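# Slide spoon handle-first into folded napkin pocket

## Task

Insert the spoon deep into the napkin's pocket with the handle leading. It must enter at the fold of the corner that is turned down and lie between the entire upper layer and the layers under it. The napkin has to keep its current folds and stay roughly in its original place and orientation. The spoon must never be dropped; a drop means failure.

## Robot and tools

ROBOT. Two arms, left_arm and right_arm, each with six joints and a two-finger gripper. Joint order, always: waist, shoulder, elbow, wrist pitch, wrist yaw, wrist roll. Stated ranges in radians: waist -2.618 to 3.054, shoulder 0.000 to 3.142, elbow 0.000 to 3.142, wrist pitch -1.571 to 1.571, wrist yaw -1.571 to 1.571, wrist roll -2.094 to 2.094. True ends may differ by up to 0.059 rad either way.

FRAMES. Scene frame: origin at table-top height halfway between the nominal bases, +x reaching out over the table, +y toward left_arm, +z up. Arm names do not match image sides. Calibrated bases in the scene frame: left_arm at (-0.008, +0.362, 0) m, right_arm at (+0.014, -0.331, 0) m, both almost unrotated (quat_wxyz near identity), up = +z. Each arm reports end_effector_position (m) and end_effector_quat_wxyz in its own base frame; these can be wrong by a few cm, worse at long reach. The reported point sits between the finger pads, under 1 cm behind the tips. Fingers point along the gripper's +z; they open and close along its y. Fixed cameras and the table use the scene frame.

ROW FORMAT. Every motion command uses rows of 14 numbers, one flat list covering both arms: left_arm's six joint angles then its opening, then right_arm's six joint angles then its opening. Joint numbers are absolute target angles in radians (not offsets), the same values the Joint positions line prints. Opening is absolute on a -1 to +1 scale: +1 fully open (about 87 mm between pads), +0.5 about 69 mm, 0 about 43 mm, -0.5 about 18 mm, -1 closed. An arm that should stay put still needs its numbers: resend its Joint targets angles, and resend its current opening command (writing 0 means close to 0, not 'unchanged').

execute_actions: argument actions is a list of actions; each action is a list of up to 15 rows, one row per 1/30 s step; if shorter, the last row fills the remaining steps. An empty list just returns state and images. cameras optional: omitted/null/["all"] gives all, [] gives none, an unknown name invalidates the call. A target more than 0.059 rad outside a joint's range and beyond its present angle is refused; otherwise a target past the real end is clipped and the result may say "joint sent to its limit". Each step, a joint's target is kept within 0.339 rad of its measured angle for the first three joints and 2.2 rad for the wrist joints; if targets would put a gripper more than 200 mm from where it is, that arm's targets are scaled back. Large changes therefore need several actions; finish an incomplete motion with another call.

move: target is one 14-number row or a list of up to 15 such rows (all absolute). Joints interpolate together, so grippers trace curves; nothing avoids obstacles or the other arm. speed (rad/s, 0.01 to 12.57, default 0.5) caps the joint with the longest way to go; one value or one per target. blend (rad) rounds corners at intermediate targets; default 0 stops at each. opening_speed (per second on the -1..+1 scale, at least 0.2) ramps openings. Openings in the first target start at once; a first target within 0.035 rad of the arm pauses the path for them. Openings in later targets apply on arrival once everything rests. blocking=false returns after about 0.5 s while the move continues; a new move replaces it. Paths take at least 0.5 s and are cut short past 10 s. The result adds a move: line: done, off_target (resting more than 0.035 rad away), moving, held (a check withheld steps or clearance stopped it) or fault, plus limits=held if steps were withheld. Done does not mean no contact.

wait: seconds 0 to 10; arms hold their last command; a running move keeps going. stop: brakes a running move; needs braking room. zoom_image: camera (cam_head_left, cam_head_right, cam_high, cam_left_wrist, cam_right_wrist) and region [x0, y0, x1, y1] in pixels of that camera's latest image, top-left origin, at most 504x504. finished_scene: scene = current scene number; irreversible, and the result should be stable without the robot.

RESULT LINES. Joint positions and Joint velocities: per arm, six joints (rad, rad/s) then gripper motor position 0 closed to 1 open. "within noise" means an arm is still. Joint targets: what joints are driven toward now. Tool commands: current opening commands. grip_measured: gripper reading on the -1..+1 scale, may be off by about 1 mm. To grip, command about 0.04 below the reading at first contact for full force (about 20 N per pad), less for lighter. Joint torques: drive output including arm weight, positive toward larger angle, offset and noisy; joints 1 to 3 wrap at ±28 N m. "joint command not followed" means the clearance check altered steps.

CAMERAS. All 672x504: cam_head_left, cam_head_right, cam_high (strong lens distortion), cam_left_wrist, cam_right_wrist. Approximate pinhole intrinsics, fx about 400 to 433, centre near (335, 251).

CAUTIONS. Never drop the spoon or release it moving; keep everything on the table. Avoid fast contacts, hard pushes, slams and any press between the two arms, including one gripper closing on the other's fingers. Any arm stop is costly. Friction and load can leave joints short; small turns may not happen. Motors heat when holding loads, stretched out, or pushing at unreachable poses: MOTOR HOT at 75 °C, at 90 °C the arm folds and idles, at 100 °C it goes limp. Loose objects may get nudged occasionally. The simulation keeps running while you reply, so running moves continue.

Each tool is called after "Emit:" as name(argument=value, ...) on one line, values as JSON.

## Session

Emit:
execute_actions(actions=[])

Scene clock: 0.00 s.
left_arm: end_effector_position=(+0.3591, -0.0563, +0.1407) grip_measured=+1.000 end_effector_quat_wxyz=(+0.391, -0.267, +0.876, -0.088) | right_arm: end_effector_position=(+0.3301, +0.0277, +0.1123) grip_measured=+0.996 end_effector_quat_wxyz=(+0.386, +0.245, +0.889, +0.018)
Joint positions: left_arm=[-0.171 1.315 0.95 -0.395 -0.18 -0.686 1] | right_arm=[0.156 1.249 0.823 -0.389 0.267 0.587 0.998]
Joint velocities: within noise
Joint torques (N m): no reading
Heat: left arm: 39 °C; right arm: 42 °C.
Joint targets: left_arm=[-0.171 1.312 0.957 -0.398 -0.180 -0.686] | right_arm=[0.156 1.246 0.830 -0.393 0.266 0.587]
Tool commands: left_gripper/opening=+1.0 right_gripper/opening=+1.0

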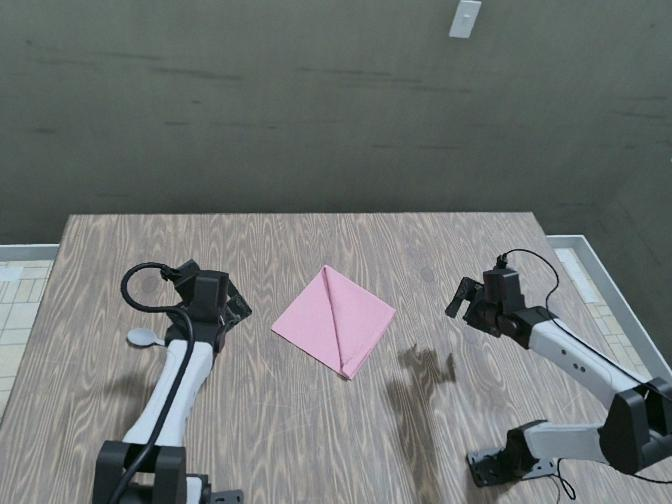

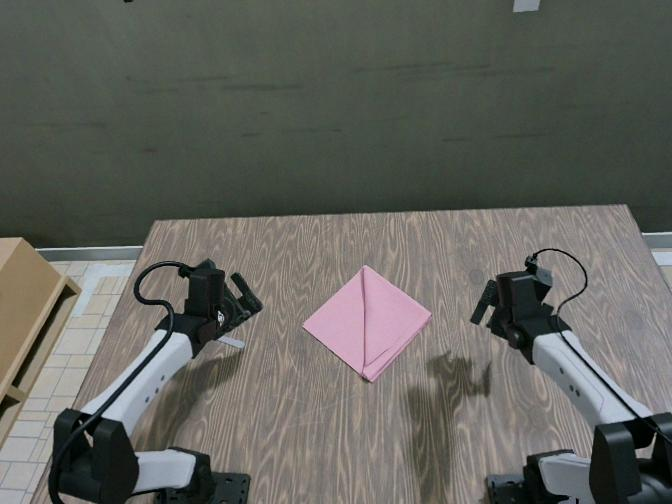

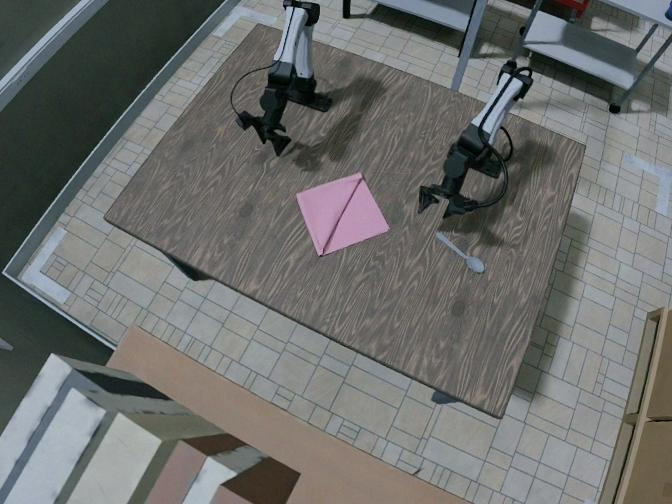

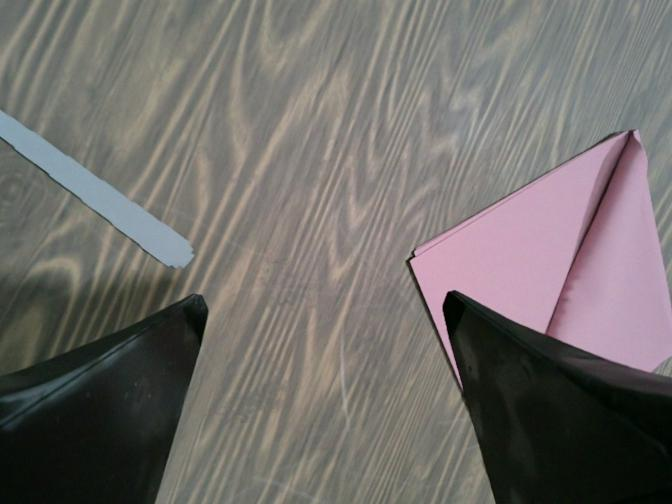

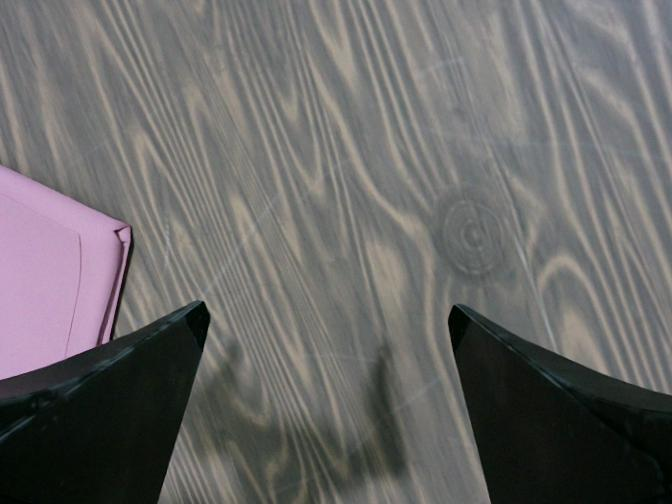

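Emit:
zoom_image(camera="cam_head_left", region=[260, 255, 410, 390])

Emit:
zoom_image(camera="cam_left_wrist", region=[400, 100, 672, 400])

Emit:
zoom_image(camera="cam_high", region=[285, 160, 505, 290])

Emit:
zoom_image(camera="cam_head_right", region=[290, 255, 440, 390])

Scaled by 3.360 from the camera's 672x504 image, which has a finer 960x720 frame.

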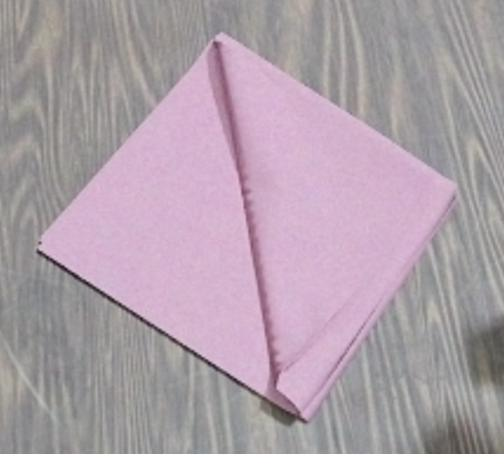

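Scaled by 1.680 from the camera's 672x504 image, which has a finer 960x720 frame.

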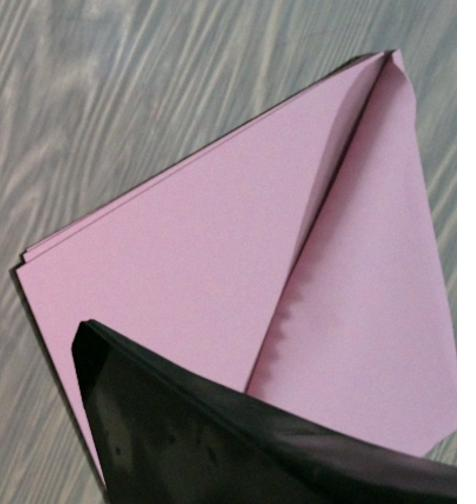

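Scaled by 2.291 from the camera's 672x504 image, which has a finer 960x720 frame.

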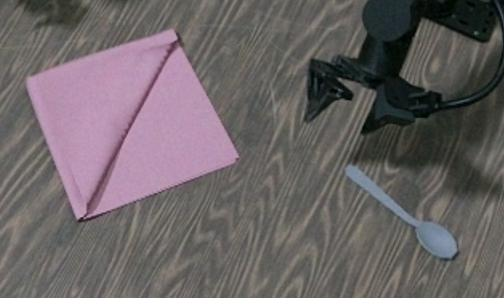

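Scaled by 3.360 from the camera's 672x504 image, which has a finer 960x720 frame.

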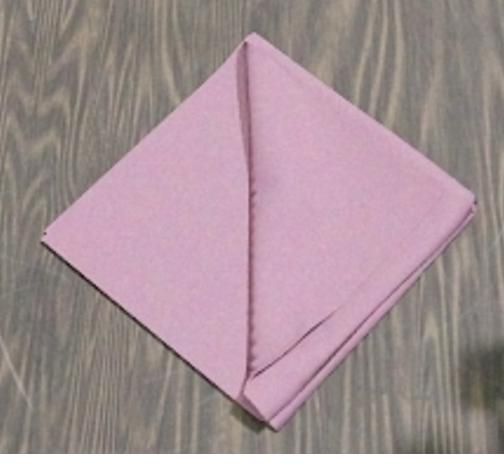

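Emit:
move(target=[0.404, 2.2128, 1.8916, -1.49, 0.47, 2.068, 1, 0.156, 1.246, 0.83, -0.393, 0.266, 0.587, 1], speed=1.0, cameras=["cam_left_wrist", "cam_high"])

Scene clock: 45.13 s.
left_arm: end_effector_position=(+0.3743, +0.1099, +0.0632) grip_measured=+1.000 end_effector_quat_wxyz=(+0.178, +0.694, +0.674, -0.181) | right_arm: end_effector_position=(+0.3301, +0.0277, +0.1123) grip_measured=+0.996 end_effector_quat_wxyz=(+0.386, +0.245, +0.889, +0.018)
Joint positions: left_arm=[0.403 2.19 1.871 -1.48 0.464 2.057 1] | right_arm=[0.156 1.249 0.823 -0.389 0.267 0.587 0.998]
Joint velocities: within noise
Joint torques (N m): left_arm=[-0.28 -8.44 7.24 -0.27 0.34 0.14] | right_arm=[0.44 -4.78 7.6 1.46 0 -0.02]
Heat: left arm: 47 °C; right arm: 45 °C.
Joint targets: left_arm=[0.404 2.213 1.892 -1.490 0.470 2.068] | right_arm=[0.156 1.246 0.830 -0.393 0.266 0.587]
move: done
Images, in order (width x height): cam_high 672x504, cam_left_wrist 672x504.

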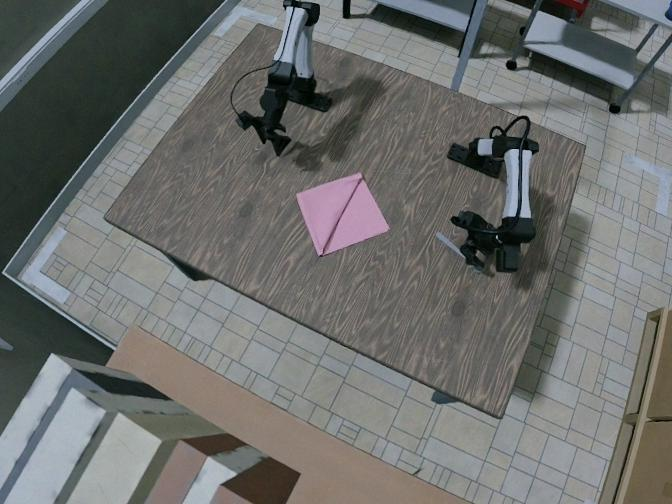

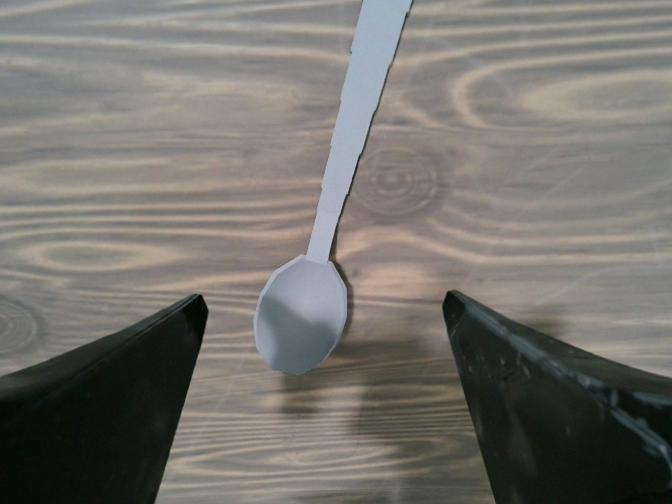

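Emit:
move(target=[0.406, 2.256, 1.770, -1.338, 0.47, 2.068, 1, 0.156, 1.246, 0.83, -0.393, 0.266, 0.587, 1], speed=0.25, cameras=["cam_left_wrist"])

Scene clock: 51.57 s.
left_arm: end_effector_position=(+0.3773, +0.1109, +0.0226) grip_measured=+1.000 end_effector_quat_wxyz=(+0.178, +0.693, +0.674, -0.183) | right_arm: end_effector_position=(+0.3301, +0.0277, +0.1123) grip_measured=+0.996 end_effector_quat_wxyz=(+0.386, +0.245, +0.889, +0.018)
Joint positions: left_arm=[0.403 2.234 1.778 -1.349 0.465 2.057 1] | right_arm=[0.156 1.249 0.823 -0.389 0.267 0.587 0.998]
Joint velocities: within noise
Joint torques (N m): left_arm=[-0.09 -8.73 4.74 -0.04 0.35 0.14] | right_arm=[0.42 -4.56 7.75 1.41 -0.03 -0.02]
Heat: left arm: 47 °C; right arm: 45 °C.
Joint targets: left_arm=[0.406 2.256 1.770 -1.338 0.470 2.068] | right_arm=[0.156 1.246 0.830 -0.393 0.266 0.587]
move: done
Images, in order (width x height): cam_left_wrist 672x504.

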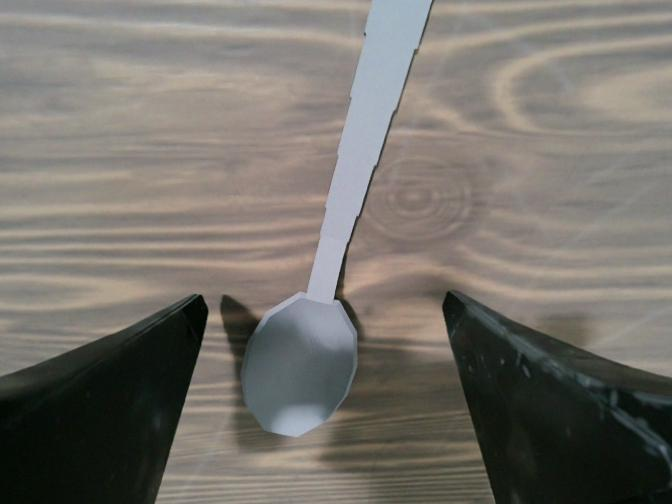

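Emit:
move(target=[0.352, 2.168, 1.652, -1.242, 0.481, 2.075, 1, 0.156, 1.246, 0.83, -0.393, 0.266, 0.587, 1], speed=0.15, cameras=["cam_left_wrist"])

Scene clock: 57.97 s.
left_arm: end_effector_position=(+0.3724, +0.0888, +0.0113) grip_measured=+1.000 end_effector_quat_wxyz=(+0.180, +0.709, +0.656, -0.185) | right_arm: end_effector_position=(+0.3301, +0.0277, +0.1123) grip_measured=+0.996 end_effector_quat_wxyz=(+0.386, +0.245, +0.889, +0.018)
Joint positions: left_arm=[0.359 2.195 1.668 -1.271 0.475 2.064 1] | right_arm=[0.156 1.249 0.823 -0.389 0.267 0.587 0.998]
Joint velocities: within noise
Joint torques (N m): left_arm=[-1.18 -12.21 4.03 0.2 0.34 0.16] | right_arm=[0.29 -4.67 7.65 1.45 -0.03 -0.07]
Heat: left arm: 45 °C; right arm: 45 °C.
Joint targets: left_arm=[0.352 2.168 1.652 -1.242 0.481 2.075] | right_arm=[0.156 1.246 0.830 -0.393 0.266 0.587]
move: done
Images, in order (width x height): cam_left_wrist 672x504.

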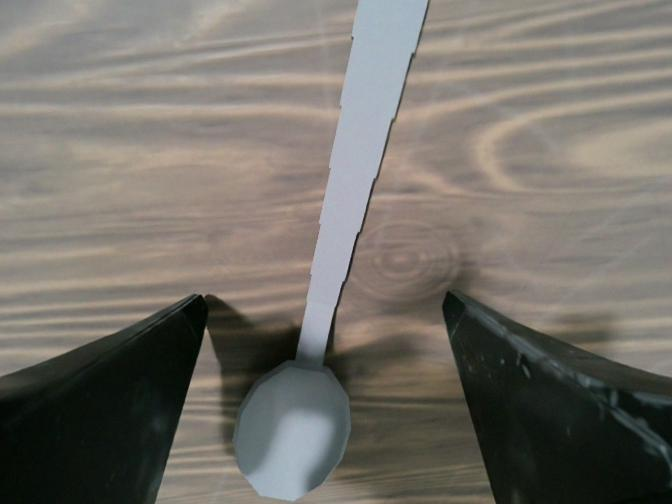

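Emit:
move(target=[0.354, 2.190, 1.652, -1.248, 0.481, 2.075, -0.4, 0.156, 1.246, 0.83, -0.393, 0.266, 0.587, 1], opening_speed=1.0, cameras=["cam_left_wrist"])

Scene clock: 61.63 s.
left_arm: end_effector_position=(+0.3727, +0.0883, +0.0114) grip_measured=-0.400 end_effector_quat_wxyz=(+0.182, +0.709, +0.656, -0.186) | right_arm: end_effector_position=(+0.3301, +0.0277, +0.1123) grip_measured=+0.996 end_effector_quat_wxyz=(+0.386, +0.245, +0.889, +0.018)
Joint positions: left_arm=[0.359 2.195 1.668 -1.271 0.479 2.064 0.3] | right_arm=[0.156 1.249 0.823 -0.389 0.267 0.587 0.998]
Joint velocities: within noise
Joint torques (N m): left_arm=[-1.01 -10.51 4.01 0.13 0.32 0.14] | right_arm=[0.31 -4.9 7.76 1.44 0.07 -0.09]
Heat: left arm: 45 °C; right arm: 45 °C.
Joint targets: left_arm=[0.354 2.190 1.652 -1.248 0.481 2.075] | right_arm=[0.156 1.246 0.830 -0.393 0.266 0.587]
move: done
Images, in order (width x height): cam_left_wrist 672x504.

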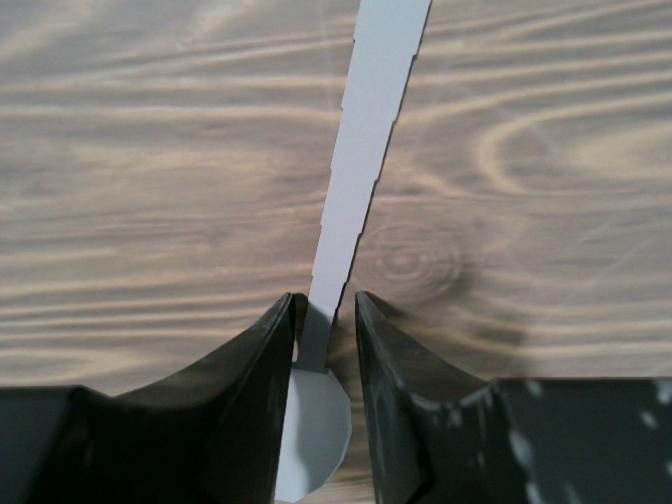

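Emit:
move(target=[0.354, 2.190, 1.652, -1.248, 0.481, 2.075, -0.9, 0.156, 1.246, 0.83, -0.393, 0.266, 0.587, 1], opening_speed=0.4, cameras=["cam_left_wrist"])

Emit:
zoom_image(camera="cam_left_wrist", region=[230, 200, 430, 390])

Scene clock: 65.30 s.
left_arm: end_effector_position=(+0.3734, +0.0882, +0.0114) grip_measured=-0.721 end_effector_quat_wxyz=(+0.183, +0.709, +0.655, -0.185) | right_arm: end_effector_position=(+0.3301, +0.0277, +0.1123) grip_measured=+0.996 end_effector_quat_wxyz=(+0.386, +0.245, +0.889, +0.018)
Joint positions: left_arm=[0.359 2.195 1.668 -1.268 0.481 2.065 0.14] | right_arm=[0.156 1.249 0.823 -0.389 0.267 0.587 0.998]
Joint velocities: within noise
Joint torques (N m): left_arm=[-1.01 -10.51 4.03 0.11 0.31 0.14] | right_arm=[0.27 -4.78 7.77 1.4 -0.02 -0.07]
Heat: left arm: 45 °C; right arm: 45 °C.
Joint targets: left_arm=[0.354 2.190 1.652 -1.248 0.481 2.075] | right_arm=[0.156 1.246 0.830 -0.393 0.266 0.587]
move: done
Images, in order (width x height): cam_left_wrist 672x504.

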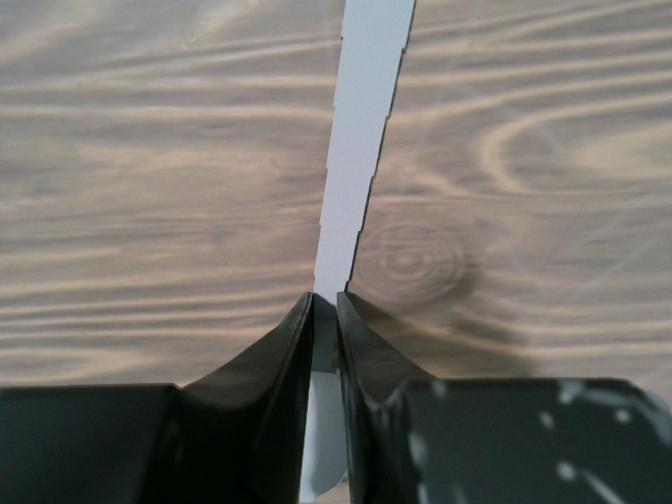

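Scaled by 2.520 from the camera's 672x504 image, which has a finer 960x720 frame.

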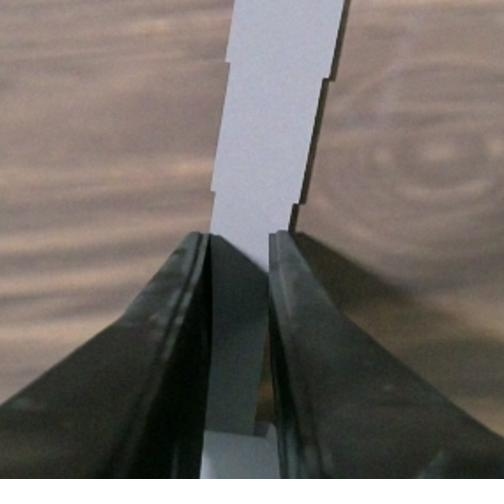

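Emit:
move(target=[[0.354, 2.1444, 1.845, -1.475, 0.481, 2.068, -0.9, 0.156, 1.246, 0.83, -0.393, 0.266, 0.587, 1],[-0.4068, 2.06, 1.665, -0.865, 0.2862, 0.722, -0.9, 0.156, 1.246, 0.83, -0.393, 0.266, 0.587, 1]], speed=[0.25, 0.5], blend=[0.03, 0], cameras=["cam_left_wrist", "cam_head_left", "cam_head_right", "cam_high"])

Emit:
zoom_image(camera="cam_head_left", region=[240, 255, 410, 390])

Emit:
zoom_image(camera="cam_head_right", region=[265, 255, 440, 390])

Emit:
zoom_image(camera="cam_high", region=[285, 160, 435, 270])

Scene clock: 96.67 s.
left_arm: end_effector_position=(+0.3914, -0.1957, +0.0414) grip_measured=-0.742 end_effector_quat_wxyz=(+0.149, +0.546, +0.815, -0.122) | right_arm: end_effector_position=(+0.3301, +0.0277, +0.1123) grip_measured=+0.996 end_effector_quat_wxyz=(+0.386, +0.245, +0.889, +0.018)
Joint positions: left_arm=[-0.409 2.109 1.673 -0.876 0.293 0.734 0.129] | right_arm=[0.156 1.249 0.823 -0.389 0.267 0.587 0.998]
Joint velocities: within noise
Joint torques (N m): left_arm=[-0.23 -14.22 5.67 1.19 0.13 -0.1] | right_arm=[0.31 -4.67 7.76 1.4 0 0]
Heat: left arm: 50 °C; right arm: 45 °C.
Joint targets: left_arm=[-0.407 2.060 1.665 -0.865 0.286 0.722] | right_arm=[0.156 1.246 0.830 -0.393 0.266 0.587]
move: off_target (left_arm); left_arm: the shoulder is farthest, 0.049 rad from its target
Images, in order (width x height): cam_head_left 672x504, cam_head_right 672x504, cam_high 672x504, cam_left_wrist 672x504.

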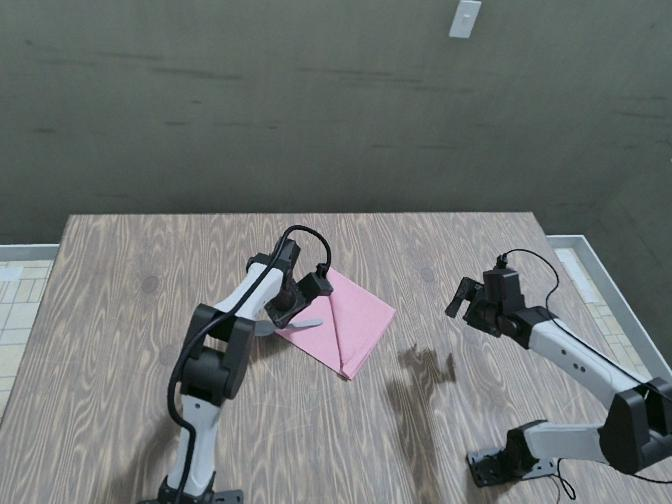

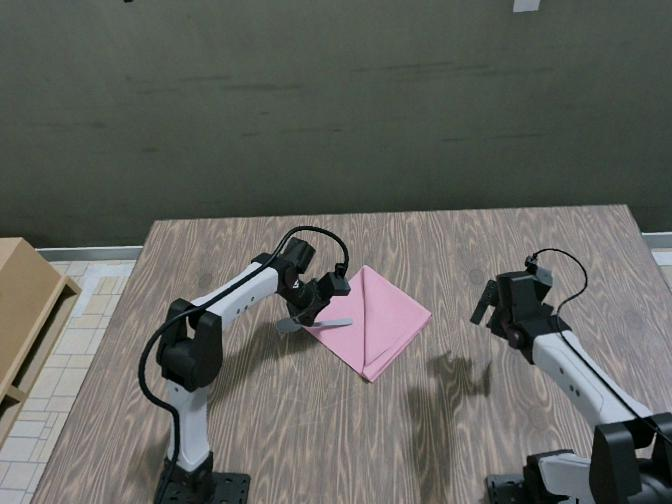

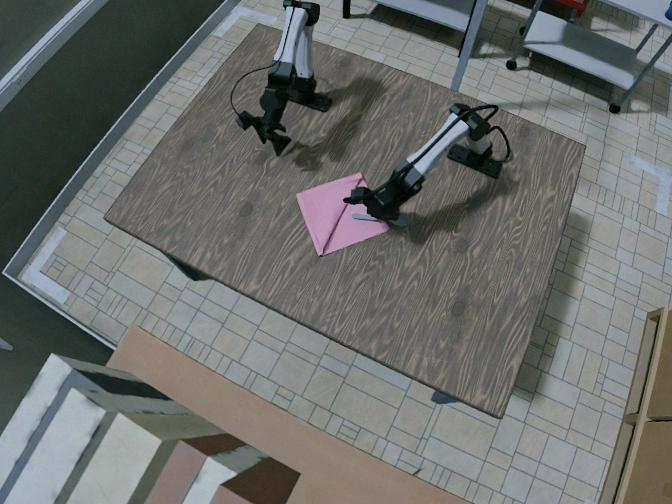

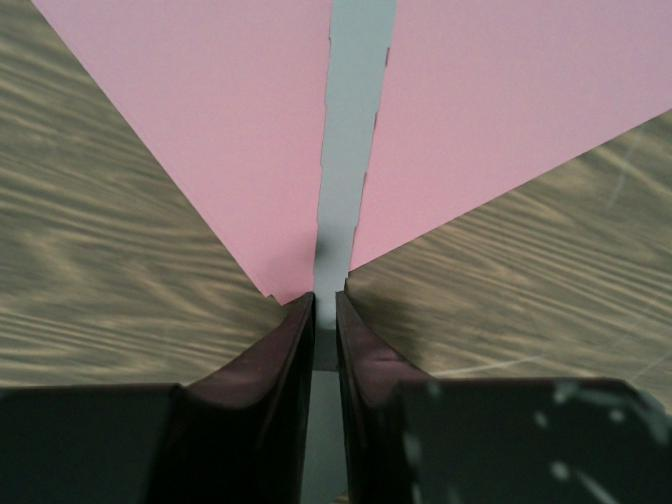

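Scaled by 2.965 from the camera's 672x504 image, which has a finer 960x720 frame.

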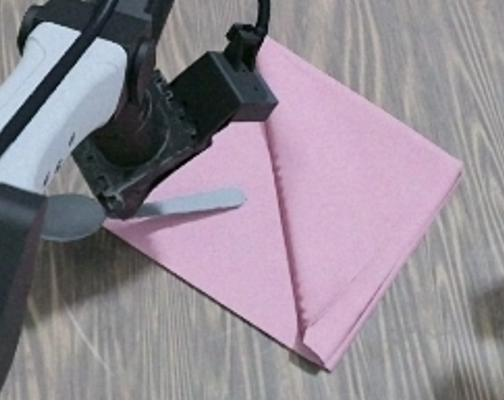

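Scaled by 2.880 from the camera's 672x504 image, which has a finer 960x720 frame.

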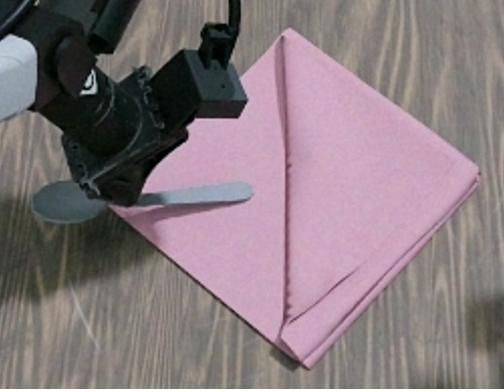

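Scaled by 3.360 from the camera's 672x504 image, which has a finer 960x720 frame.

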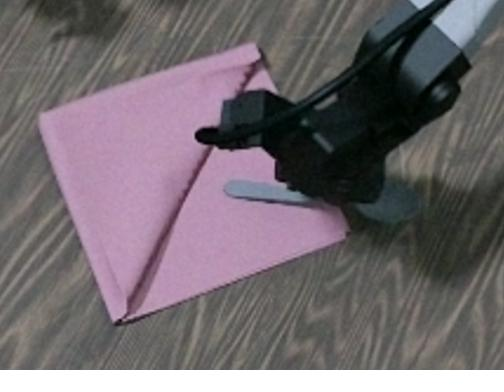

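Emit:
move(target=[-0.406, 2.092, 1.585, -0.762, 0.312, 0.812, -0.9, 0.156, 1.246, 0.83, -0.393, 0.266, 0.587, 1], speed=0.15, cameras=["cam_left_wrist", "cam_head_left", "cam_head_right"])

Emit:
zoom_image(camera="cam_head_left", region=[265, 270, 385, 380])

Emit:
zoom_image(camera="cam_head_right", region=[290, 270, 410, 380])

Scene clock: 108.47 s.
left_arm: end_effector_position=(+0.3940, -0.1971, +0.0229) grip_measured=-0.742 end_effector_quat_wxyz=(+0.165, +0.574, +0.793, -0.121) | right_arm: end_effector_position=(+0.3301, +0.0277, +0.1123) grip_measured=+0.996 end_effector_quat_wxyz=(+0.386, +0.245, +0.889, +0.018)
Joint positions: left_arm=[-0.409 2.109 1.593 -0.773 0.305 0.8 0.129] | right_arm=[0.156 1.249 0.823 -0.389 0.267 0.587 0.998]
Joint velocities: within noise
Joint torques (N m): left_arm=[-0.14 -11.69 5.55 1.24 0.27 0.15] | right_arm=[0.29 -4.63 7.65 1.45 0.01 -0.04]
Heat: left arm: 56 °C; right arm: 45 °C.
Joint targets: left_arm=[-0.406 2.092 1.585 -0.762 0.312 0.812] | right_arm=[0.156 1.246 0.830 -0.393 0.266 0.587]
move: done
Images, in order (width x height): cam_head_left 672x504, cam_head_right 672x504, cam_left_wrist 672x504.

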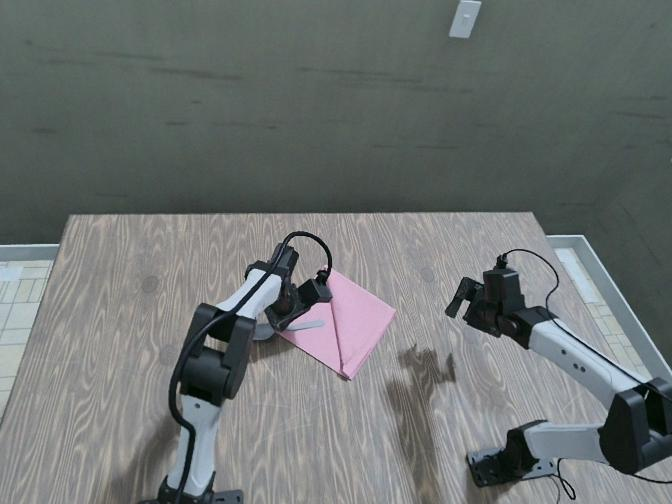

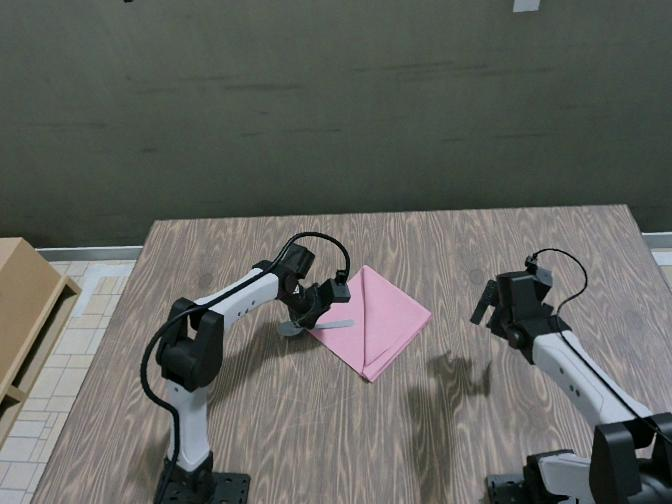

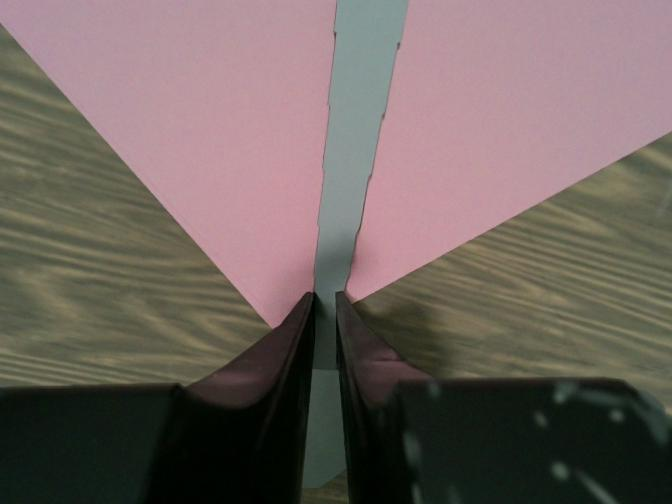

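Scaled by 4.200 from the camera's 672x504 image, which has a finer 960x720 frame.

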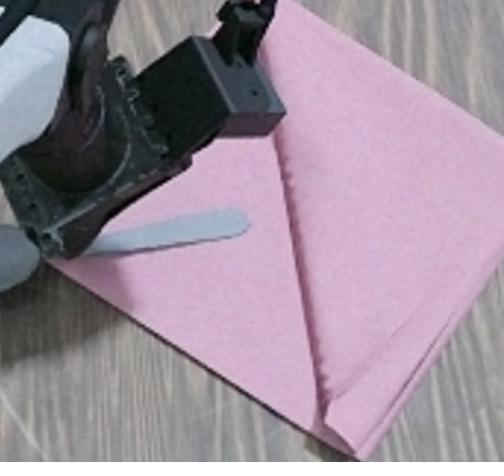

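Scaled by 4.200 from the camera's 672x504 image, which has a finer 960x720 frame.

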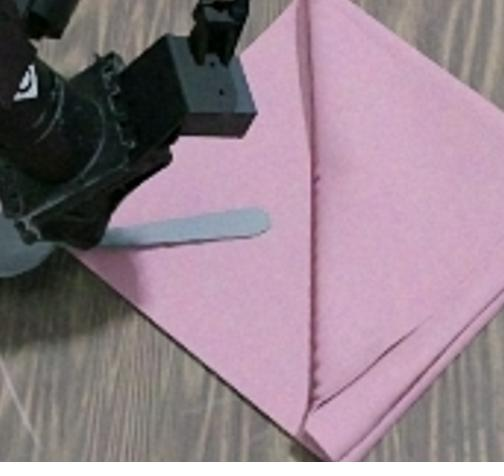

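Emit:
move(target=[-0.4794, 2.1945, 1.7325, -0.807, 0.284, 0.722, -0.9, 0.156, 1.246, 0.83, -0.393, 0.266, 0.587, 1], speed=0.12, cameras=["cam_left_wrist", "cam_head_left", "cam_head_right"])

Emit:
zoom_image(camera="cam_head_left", region=[265, 270, 385, 380])

Emit:
zoom_image(camera="cam_head_right", region=[290, 270, 410, 380])

Emit:
zoom_image(camera="cam_left_wrist", region=[220, 0, 520, 160])

Scene clock: 120.73 s.
left_arm: end_effector_position=(+0.4002, -0.2312, +0.0274) grip_measured=-0.742 end_effector_quat_wxyz=(+0.170, +0.573, +0.793, -0.122) | right_arm: end_effector_position=(+0.3301, +0.0277, +0.1123) grip_measured=+0.996 end_effector_quat_wxyz=(+0.386, +0.245, +0.889, +0.018)
Joint positions: left_arm=[-0.473 2.171 1.706 -0.796 0.291 0.733 0.129] | right_arm=[0.156 1.249 0.823 -0.389 0.267 0.587 0.998]
Joint velocities: within noise
Joint torques (N m): left_arm=[-1.14 -9.11 8.62 1.05 0.11 -0.1] | right_arm=[0.16 -4.7 7.53 1.41 0.04 -0.03]
Heat: left arm: 56 °C; right arm: 45 °C.
Joint targets: left_arm=[-0.479 2.195 1.733 -0.807 0.284 0.722] | right_arm=[0.156 1.246 0.830 -0.393 0.266 0.587]
move: done
Images, in order (width x height): cam_head_left 672x504, cam_head_right 672x504, cam_left_wrist 672x504.

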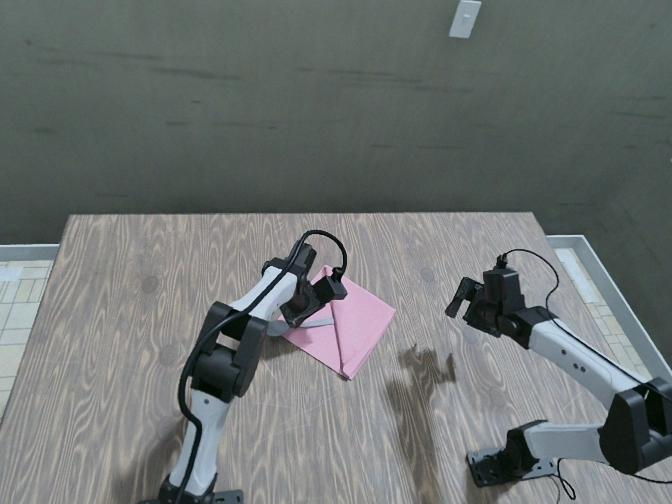

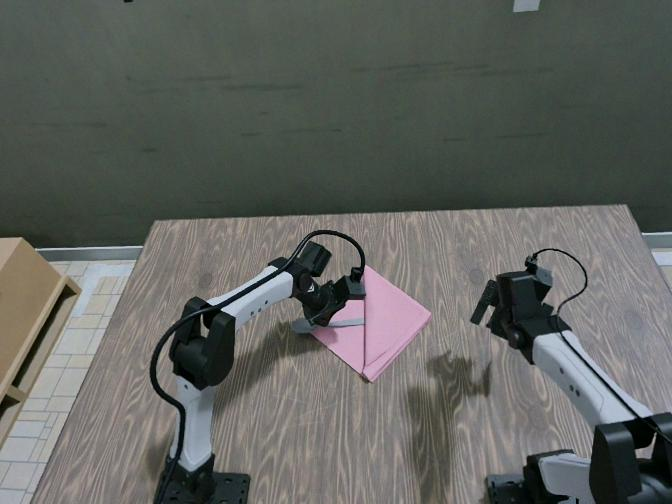

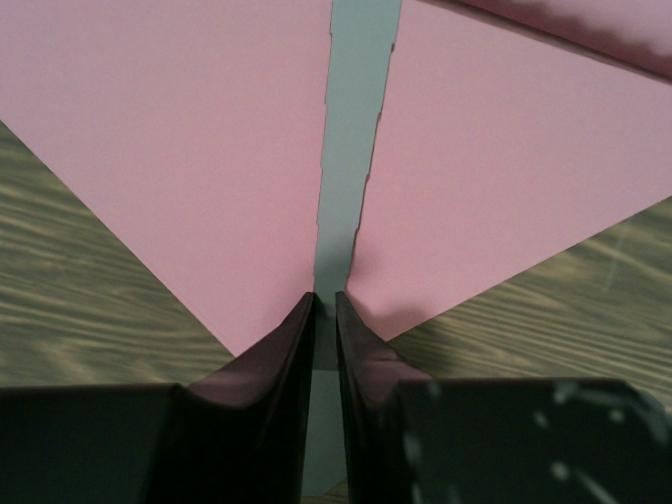

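Scaled by 4.200 from the camera's 672x504 image, which has a finer 960x720 frame.

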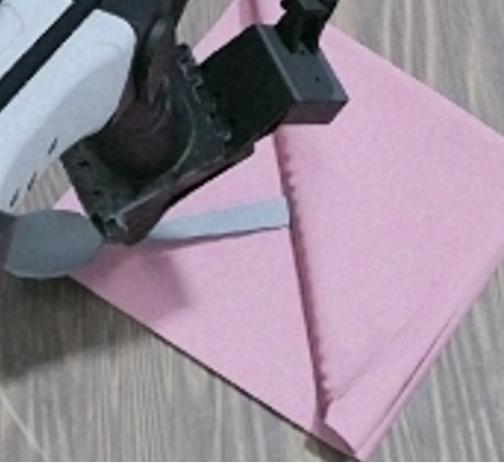

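Scaled by 4.200 from the camera's 672x504 image, which has a finer 960x720 frame.

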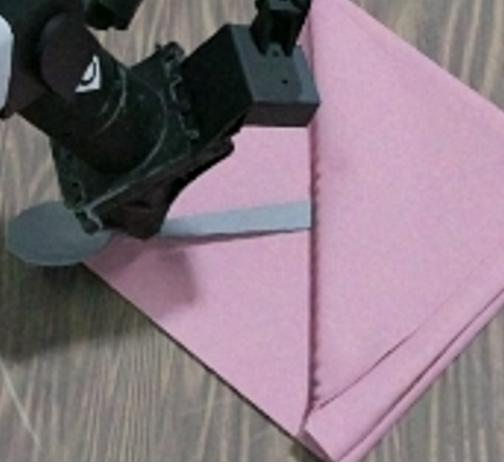

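Scaled by 1.680 from the camera's 672x504 image, which has a finer 960x720 frame.

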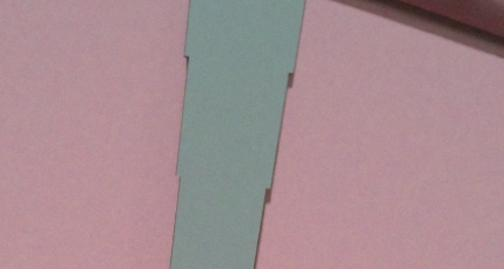

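Emit:
move(target=[-0.5403, 2.2838, 1.871, -0.8437, 0.265, 0.662, -0.9, 0.156, 1.246, 0.83, -0.393, 0.266, 0.587, 1], speed=0.12, cameras=["cam_left_wrist", "cam_head_left", "cam_head_right"])

Emit:
zoom_image(camera="cam_head_right", region=[290, 260, 440, 390])

Scene clock: 125.47 s.
left_arm: end_effector_position=(+0.4061, -0.2655, +0.0264) grip_measured=-0.742 end_effector_quat_wxyz=(+0.169, +0.573, +0.793, -0.123) | right_arm: end_effector_position=(+0.3301, +0.0277, +0.1123) grip_measured=+0.996 end_effector_quat_wxyz=(+0.386, +0.245, +0.889, +0.018)
Joint positions: left_arm=[-0.533 2.259 1.845 -0.833 0.273 0.673 0.129] | right_arm=[0.156 1.249 0.823 -0.389 0.267 0.587 0.998]
Joint velocities: within noise
Joint torques (N m): left_arm=[-1.11 -9.62 8.65 1.08 0.1 -0.09] | right_arm=[0.2 -4.36 7.76 1.44 -0.01 -0.08]
Heat: left arm: 56 °C; right arm: 45 °C.
Joint targets: left_arm=[-0.540 2.284 1.871 -0.844 0.265 0.662] | right_arm=[0.156 1.246 0.830 -0.393 0.266 0.587]
move: done
Images, in order (width x height): cam_head_left 672x504, cam_head_right 672x504, cam_left_wrist 672x504.

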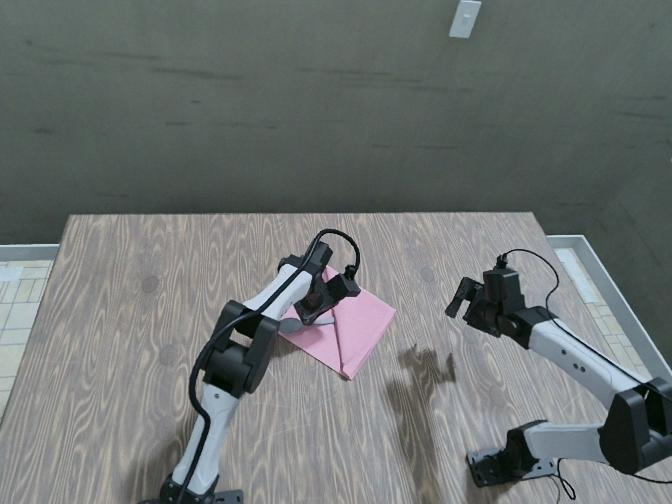

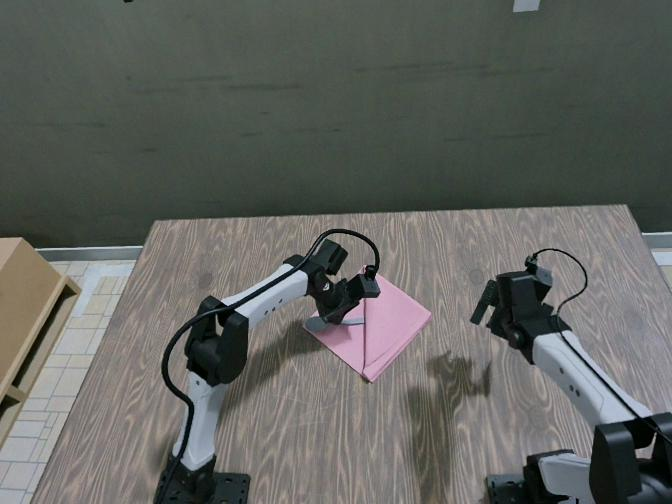

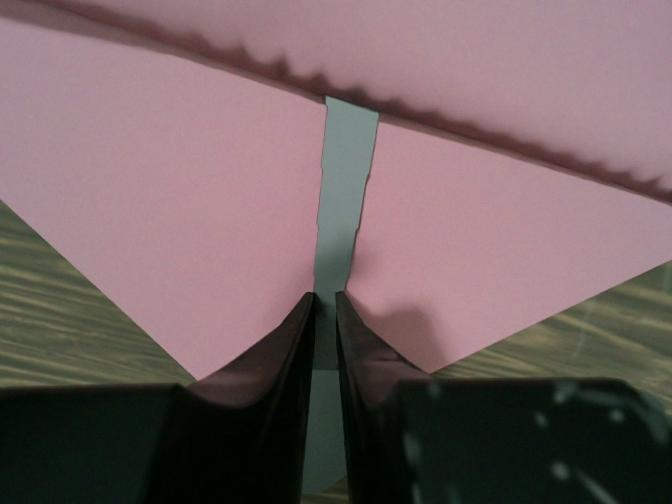

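Scaled by 3.360 from the camera's 672x504 image, which has a finer 960x720 frame.

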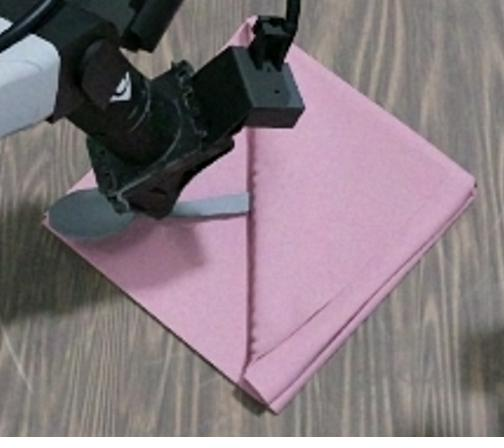

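Emit:
move(target=[[-0.5956, 2.3863, 2.0448, -0.9009, 0.247, 0.608, -0.9, 0.156, 1.246, 0.83, -0.393, 0.266, 0.587, 1],[-0.6246, 2.4554, 2.1704, -0.9486, 0.2374, 0.58, -0.9, 0.156, 1.246, 0.83, -0.393, 0.266, 0.587, 1]], speed=0.13, blend=[0.02, 0], cameras=["cam_left_wrist", "cam_head_left", "cam_head_right"])

Emit:
zoom_image(camera="cam_head_right", region=[290, 260, 440, 390])

Scene clock: 131.67 s.
left_arm: end_effector_position=(+0.4159, -0.3199, +0.0281) grip_measured=-0.742 end_effector_quat_wxyz=(+0.170, +0.573, +0.792, -0.122) | right_arm: end_effector_position=(+0.3301, +0.0277, +0.1123) grip_measured=+0.996 end_effector_quat_wxyz=(+0.386, +0.245, +0.889, +0.018)
Joint positions: left_arm=[-0.618 2.428 2.143 -0.938 0.245 0.591 0.129] | right_arm=[0.156 1.249 0.823 -0.389 0.267 0.587 0.998]
Joint velocities: within noise
Joint torques (N m): left_arm=[-1.17 -10.58 8.8 1.15 0.09 -0.1] | right_arm=[0.36 -4.75 7.54 1.36 0 -0.04]
Heat: left arm: 56 °C; right arm: 45 °C.
Joint targets: left_arm=[-0.624 2.456 2.171 -0.949 0.238 0.580] | right_arm=[0.156 1.246 0.830 -0.393 0.266 0.587]
move: done
Images, in order (width x height): cam_head_left 672x504, cam_head_right 672x504, cam_left_wrist 672x504.

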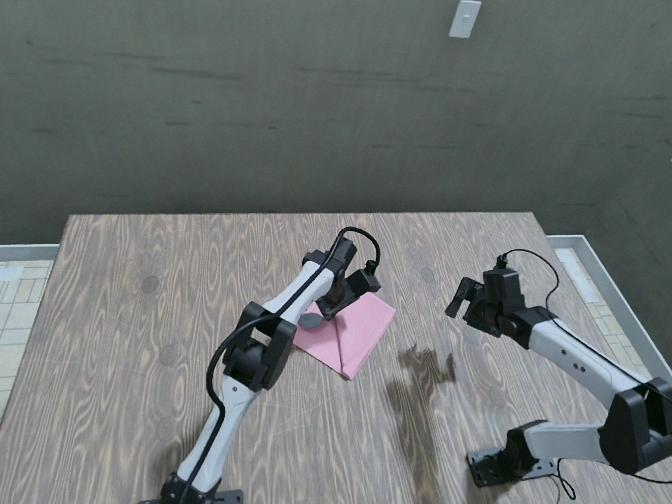

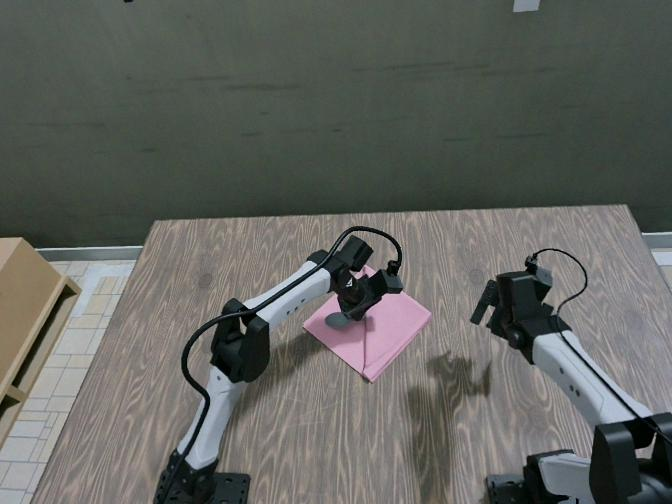

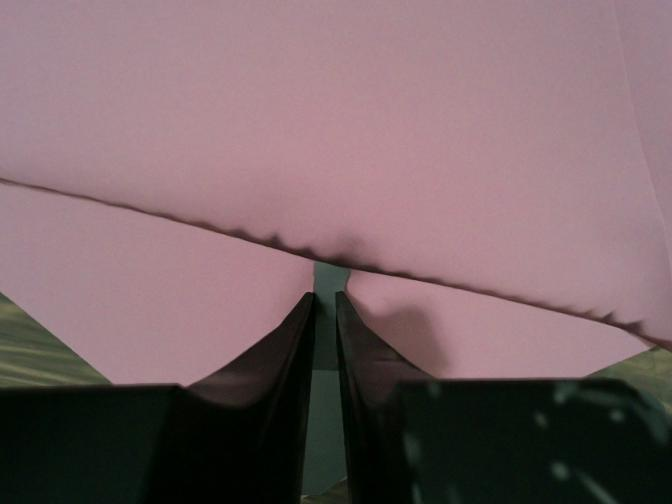

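Scaled by 3.360 from the camera's 672x504 image, which has a finer 960x720 frame.

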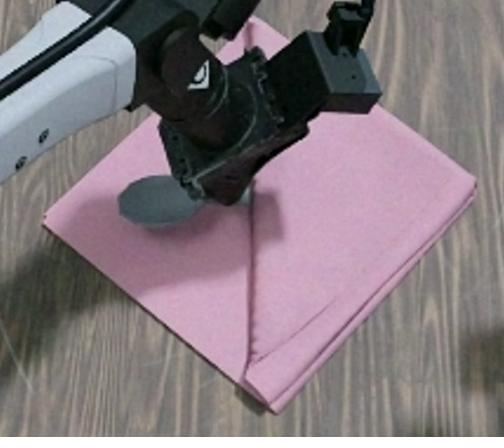

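Emit:
move(target=[-0.592, 2.320, 1.919, -0.713, 0.308, 0.581, -0.9, 0.156, 1.246, 0.83, -0.393, 0.266, 0.587, 1], speed=0.14, cameras=["cam_left_wrist", "cam_head_right"])

Scene clock: 143.23 s.
left_arm: end_effector_position=(+0.4161, -0.3207, +0.0172) grip_measured=-0.742 end_effector_quat_wxyz=(+0.207, +0.567, +0.783, -0.150) | right_arm: end_effector_position=(+0.3301, +0.0277, +0.1123) grip_measured=+0.996 end_effector_quat_wxyz=(+0.386, +0.245, +0.889, +0.018)
Joint positions: left_arm=[-0.598 2.35 1.936 -0.733 0.307 0.589 0.129] | right_arm=[0.156 1.249 0.823 -0.389 0.267 0.587 0.998]
Joint velocities: within noise
Joint torques (N m): left_arm=[0.14 -14.57 5.19 1.66 0.2 -0.06] | right_arm=[0.24 -4.75 8.01 1.41 -0.02 -0.02]
Heat: left arm: 58 °C; right arm: 45 °C.
Joint targets: left_arm=[-0.592 2.320 1.919 -0.713 0.308 0.581] | right_arm=[0.156 1.246 0.830 -0.393 0.266 0.587]
move: done
Images, in order (width x height): cam_head_right 672x504, cam_left_wrist 672x504.

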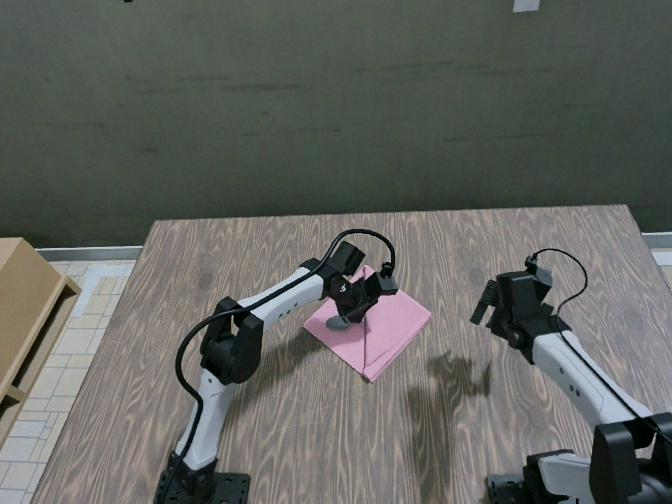

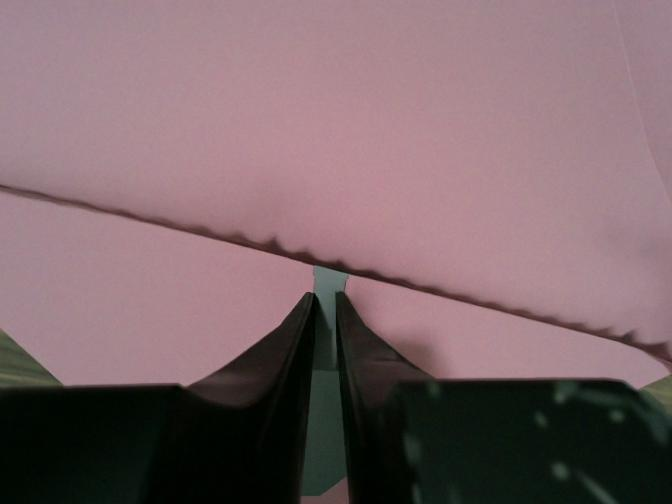

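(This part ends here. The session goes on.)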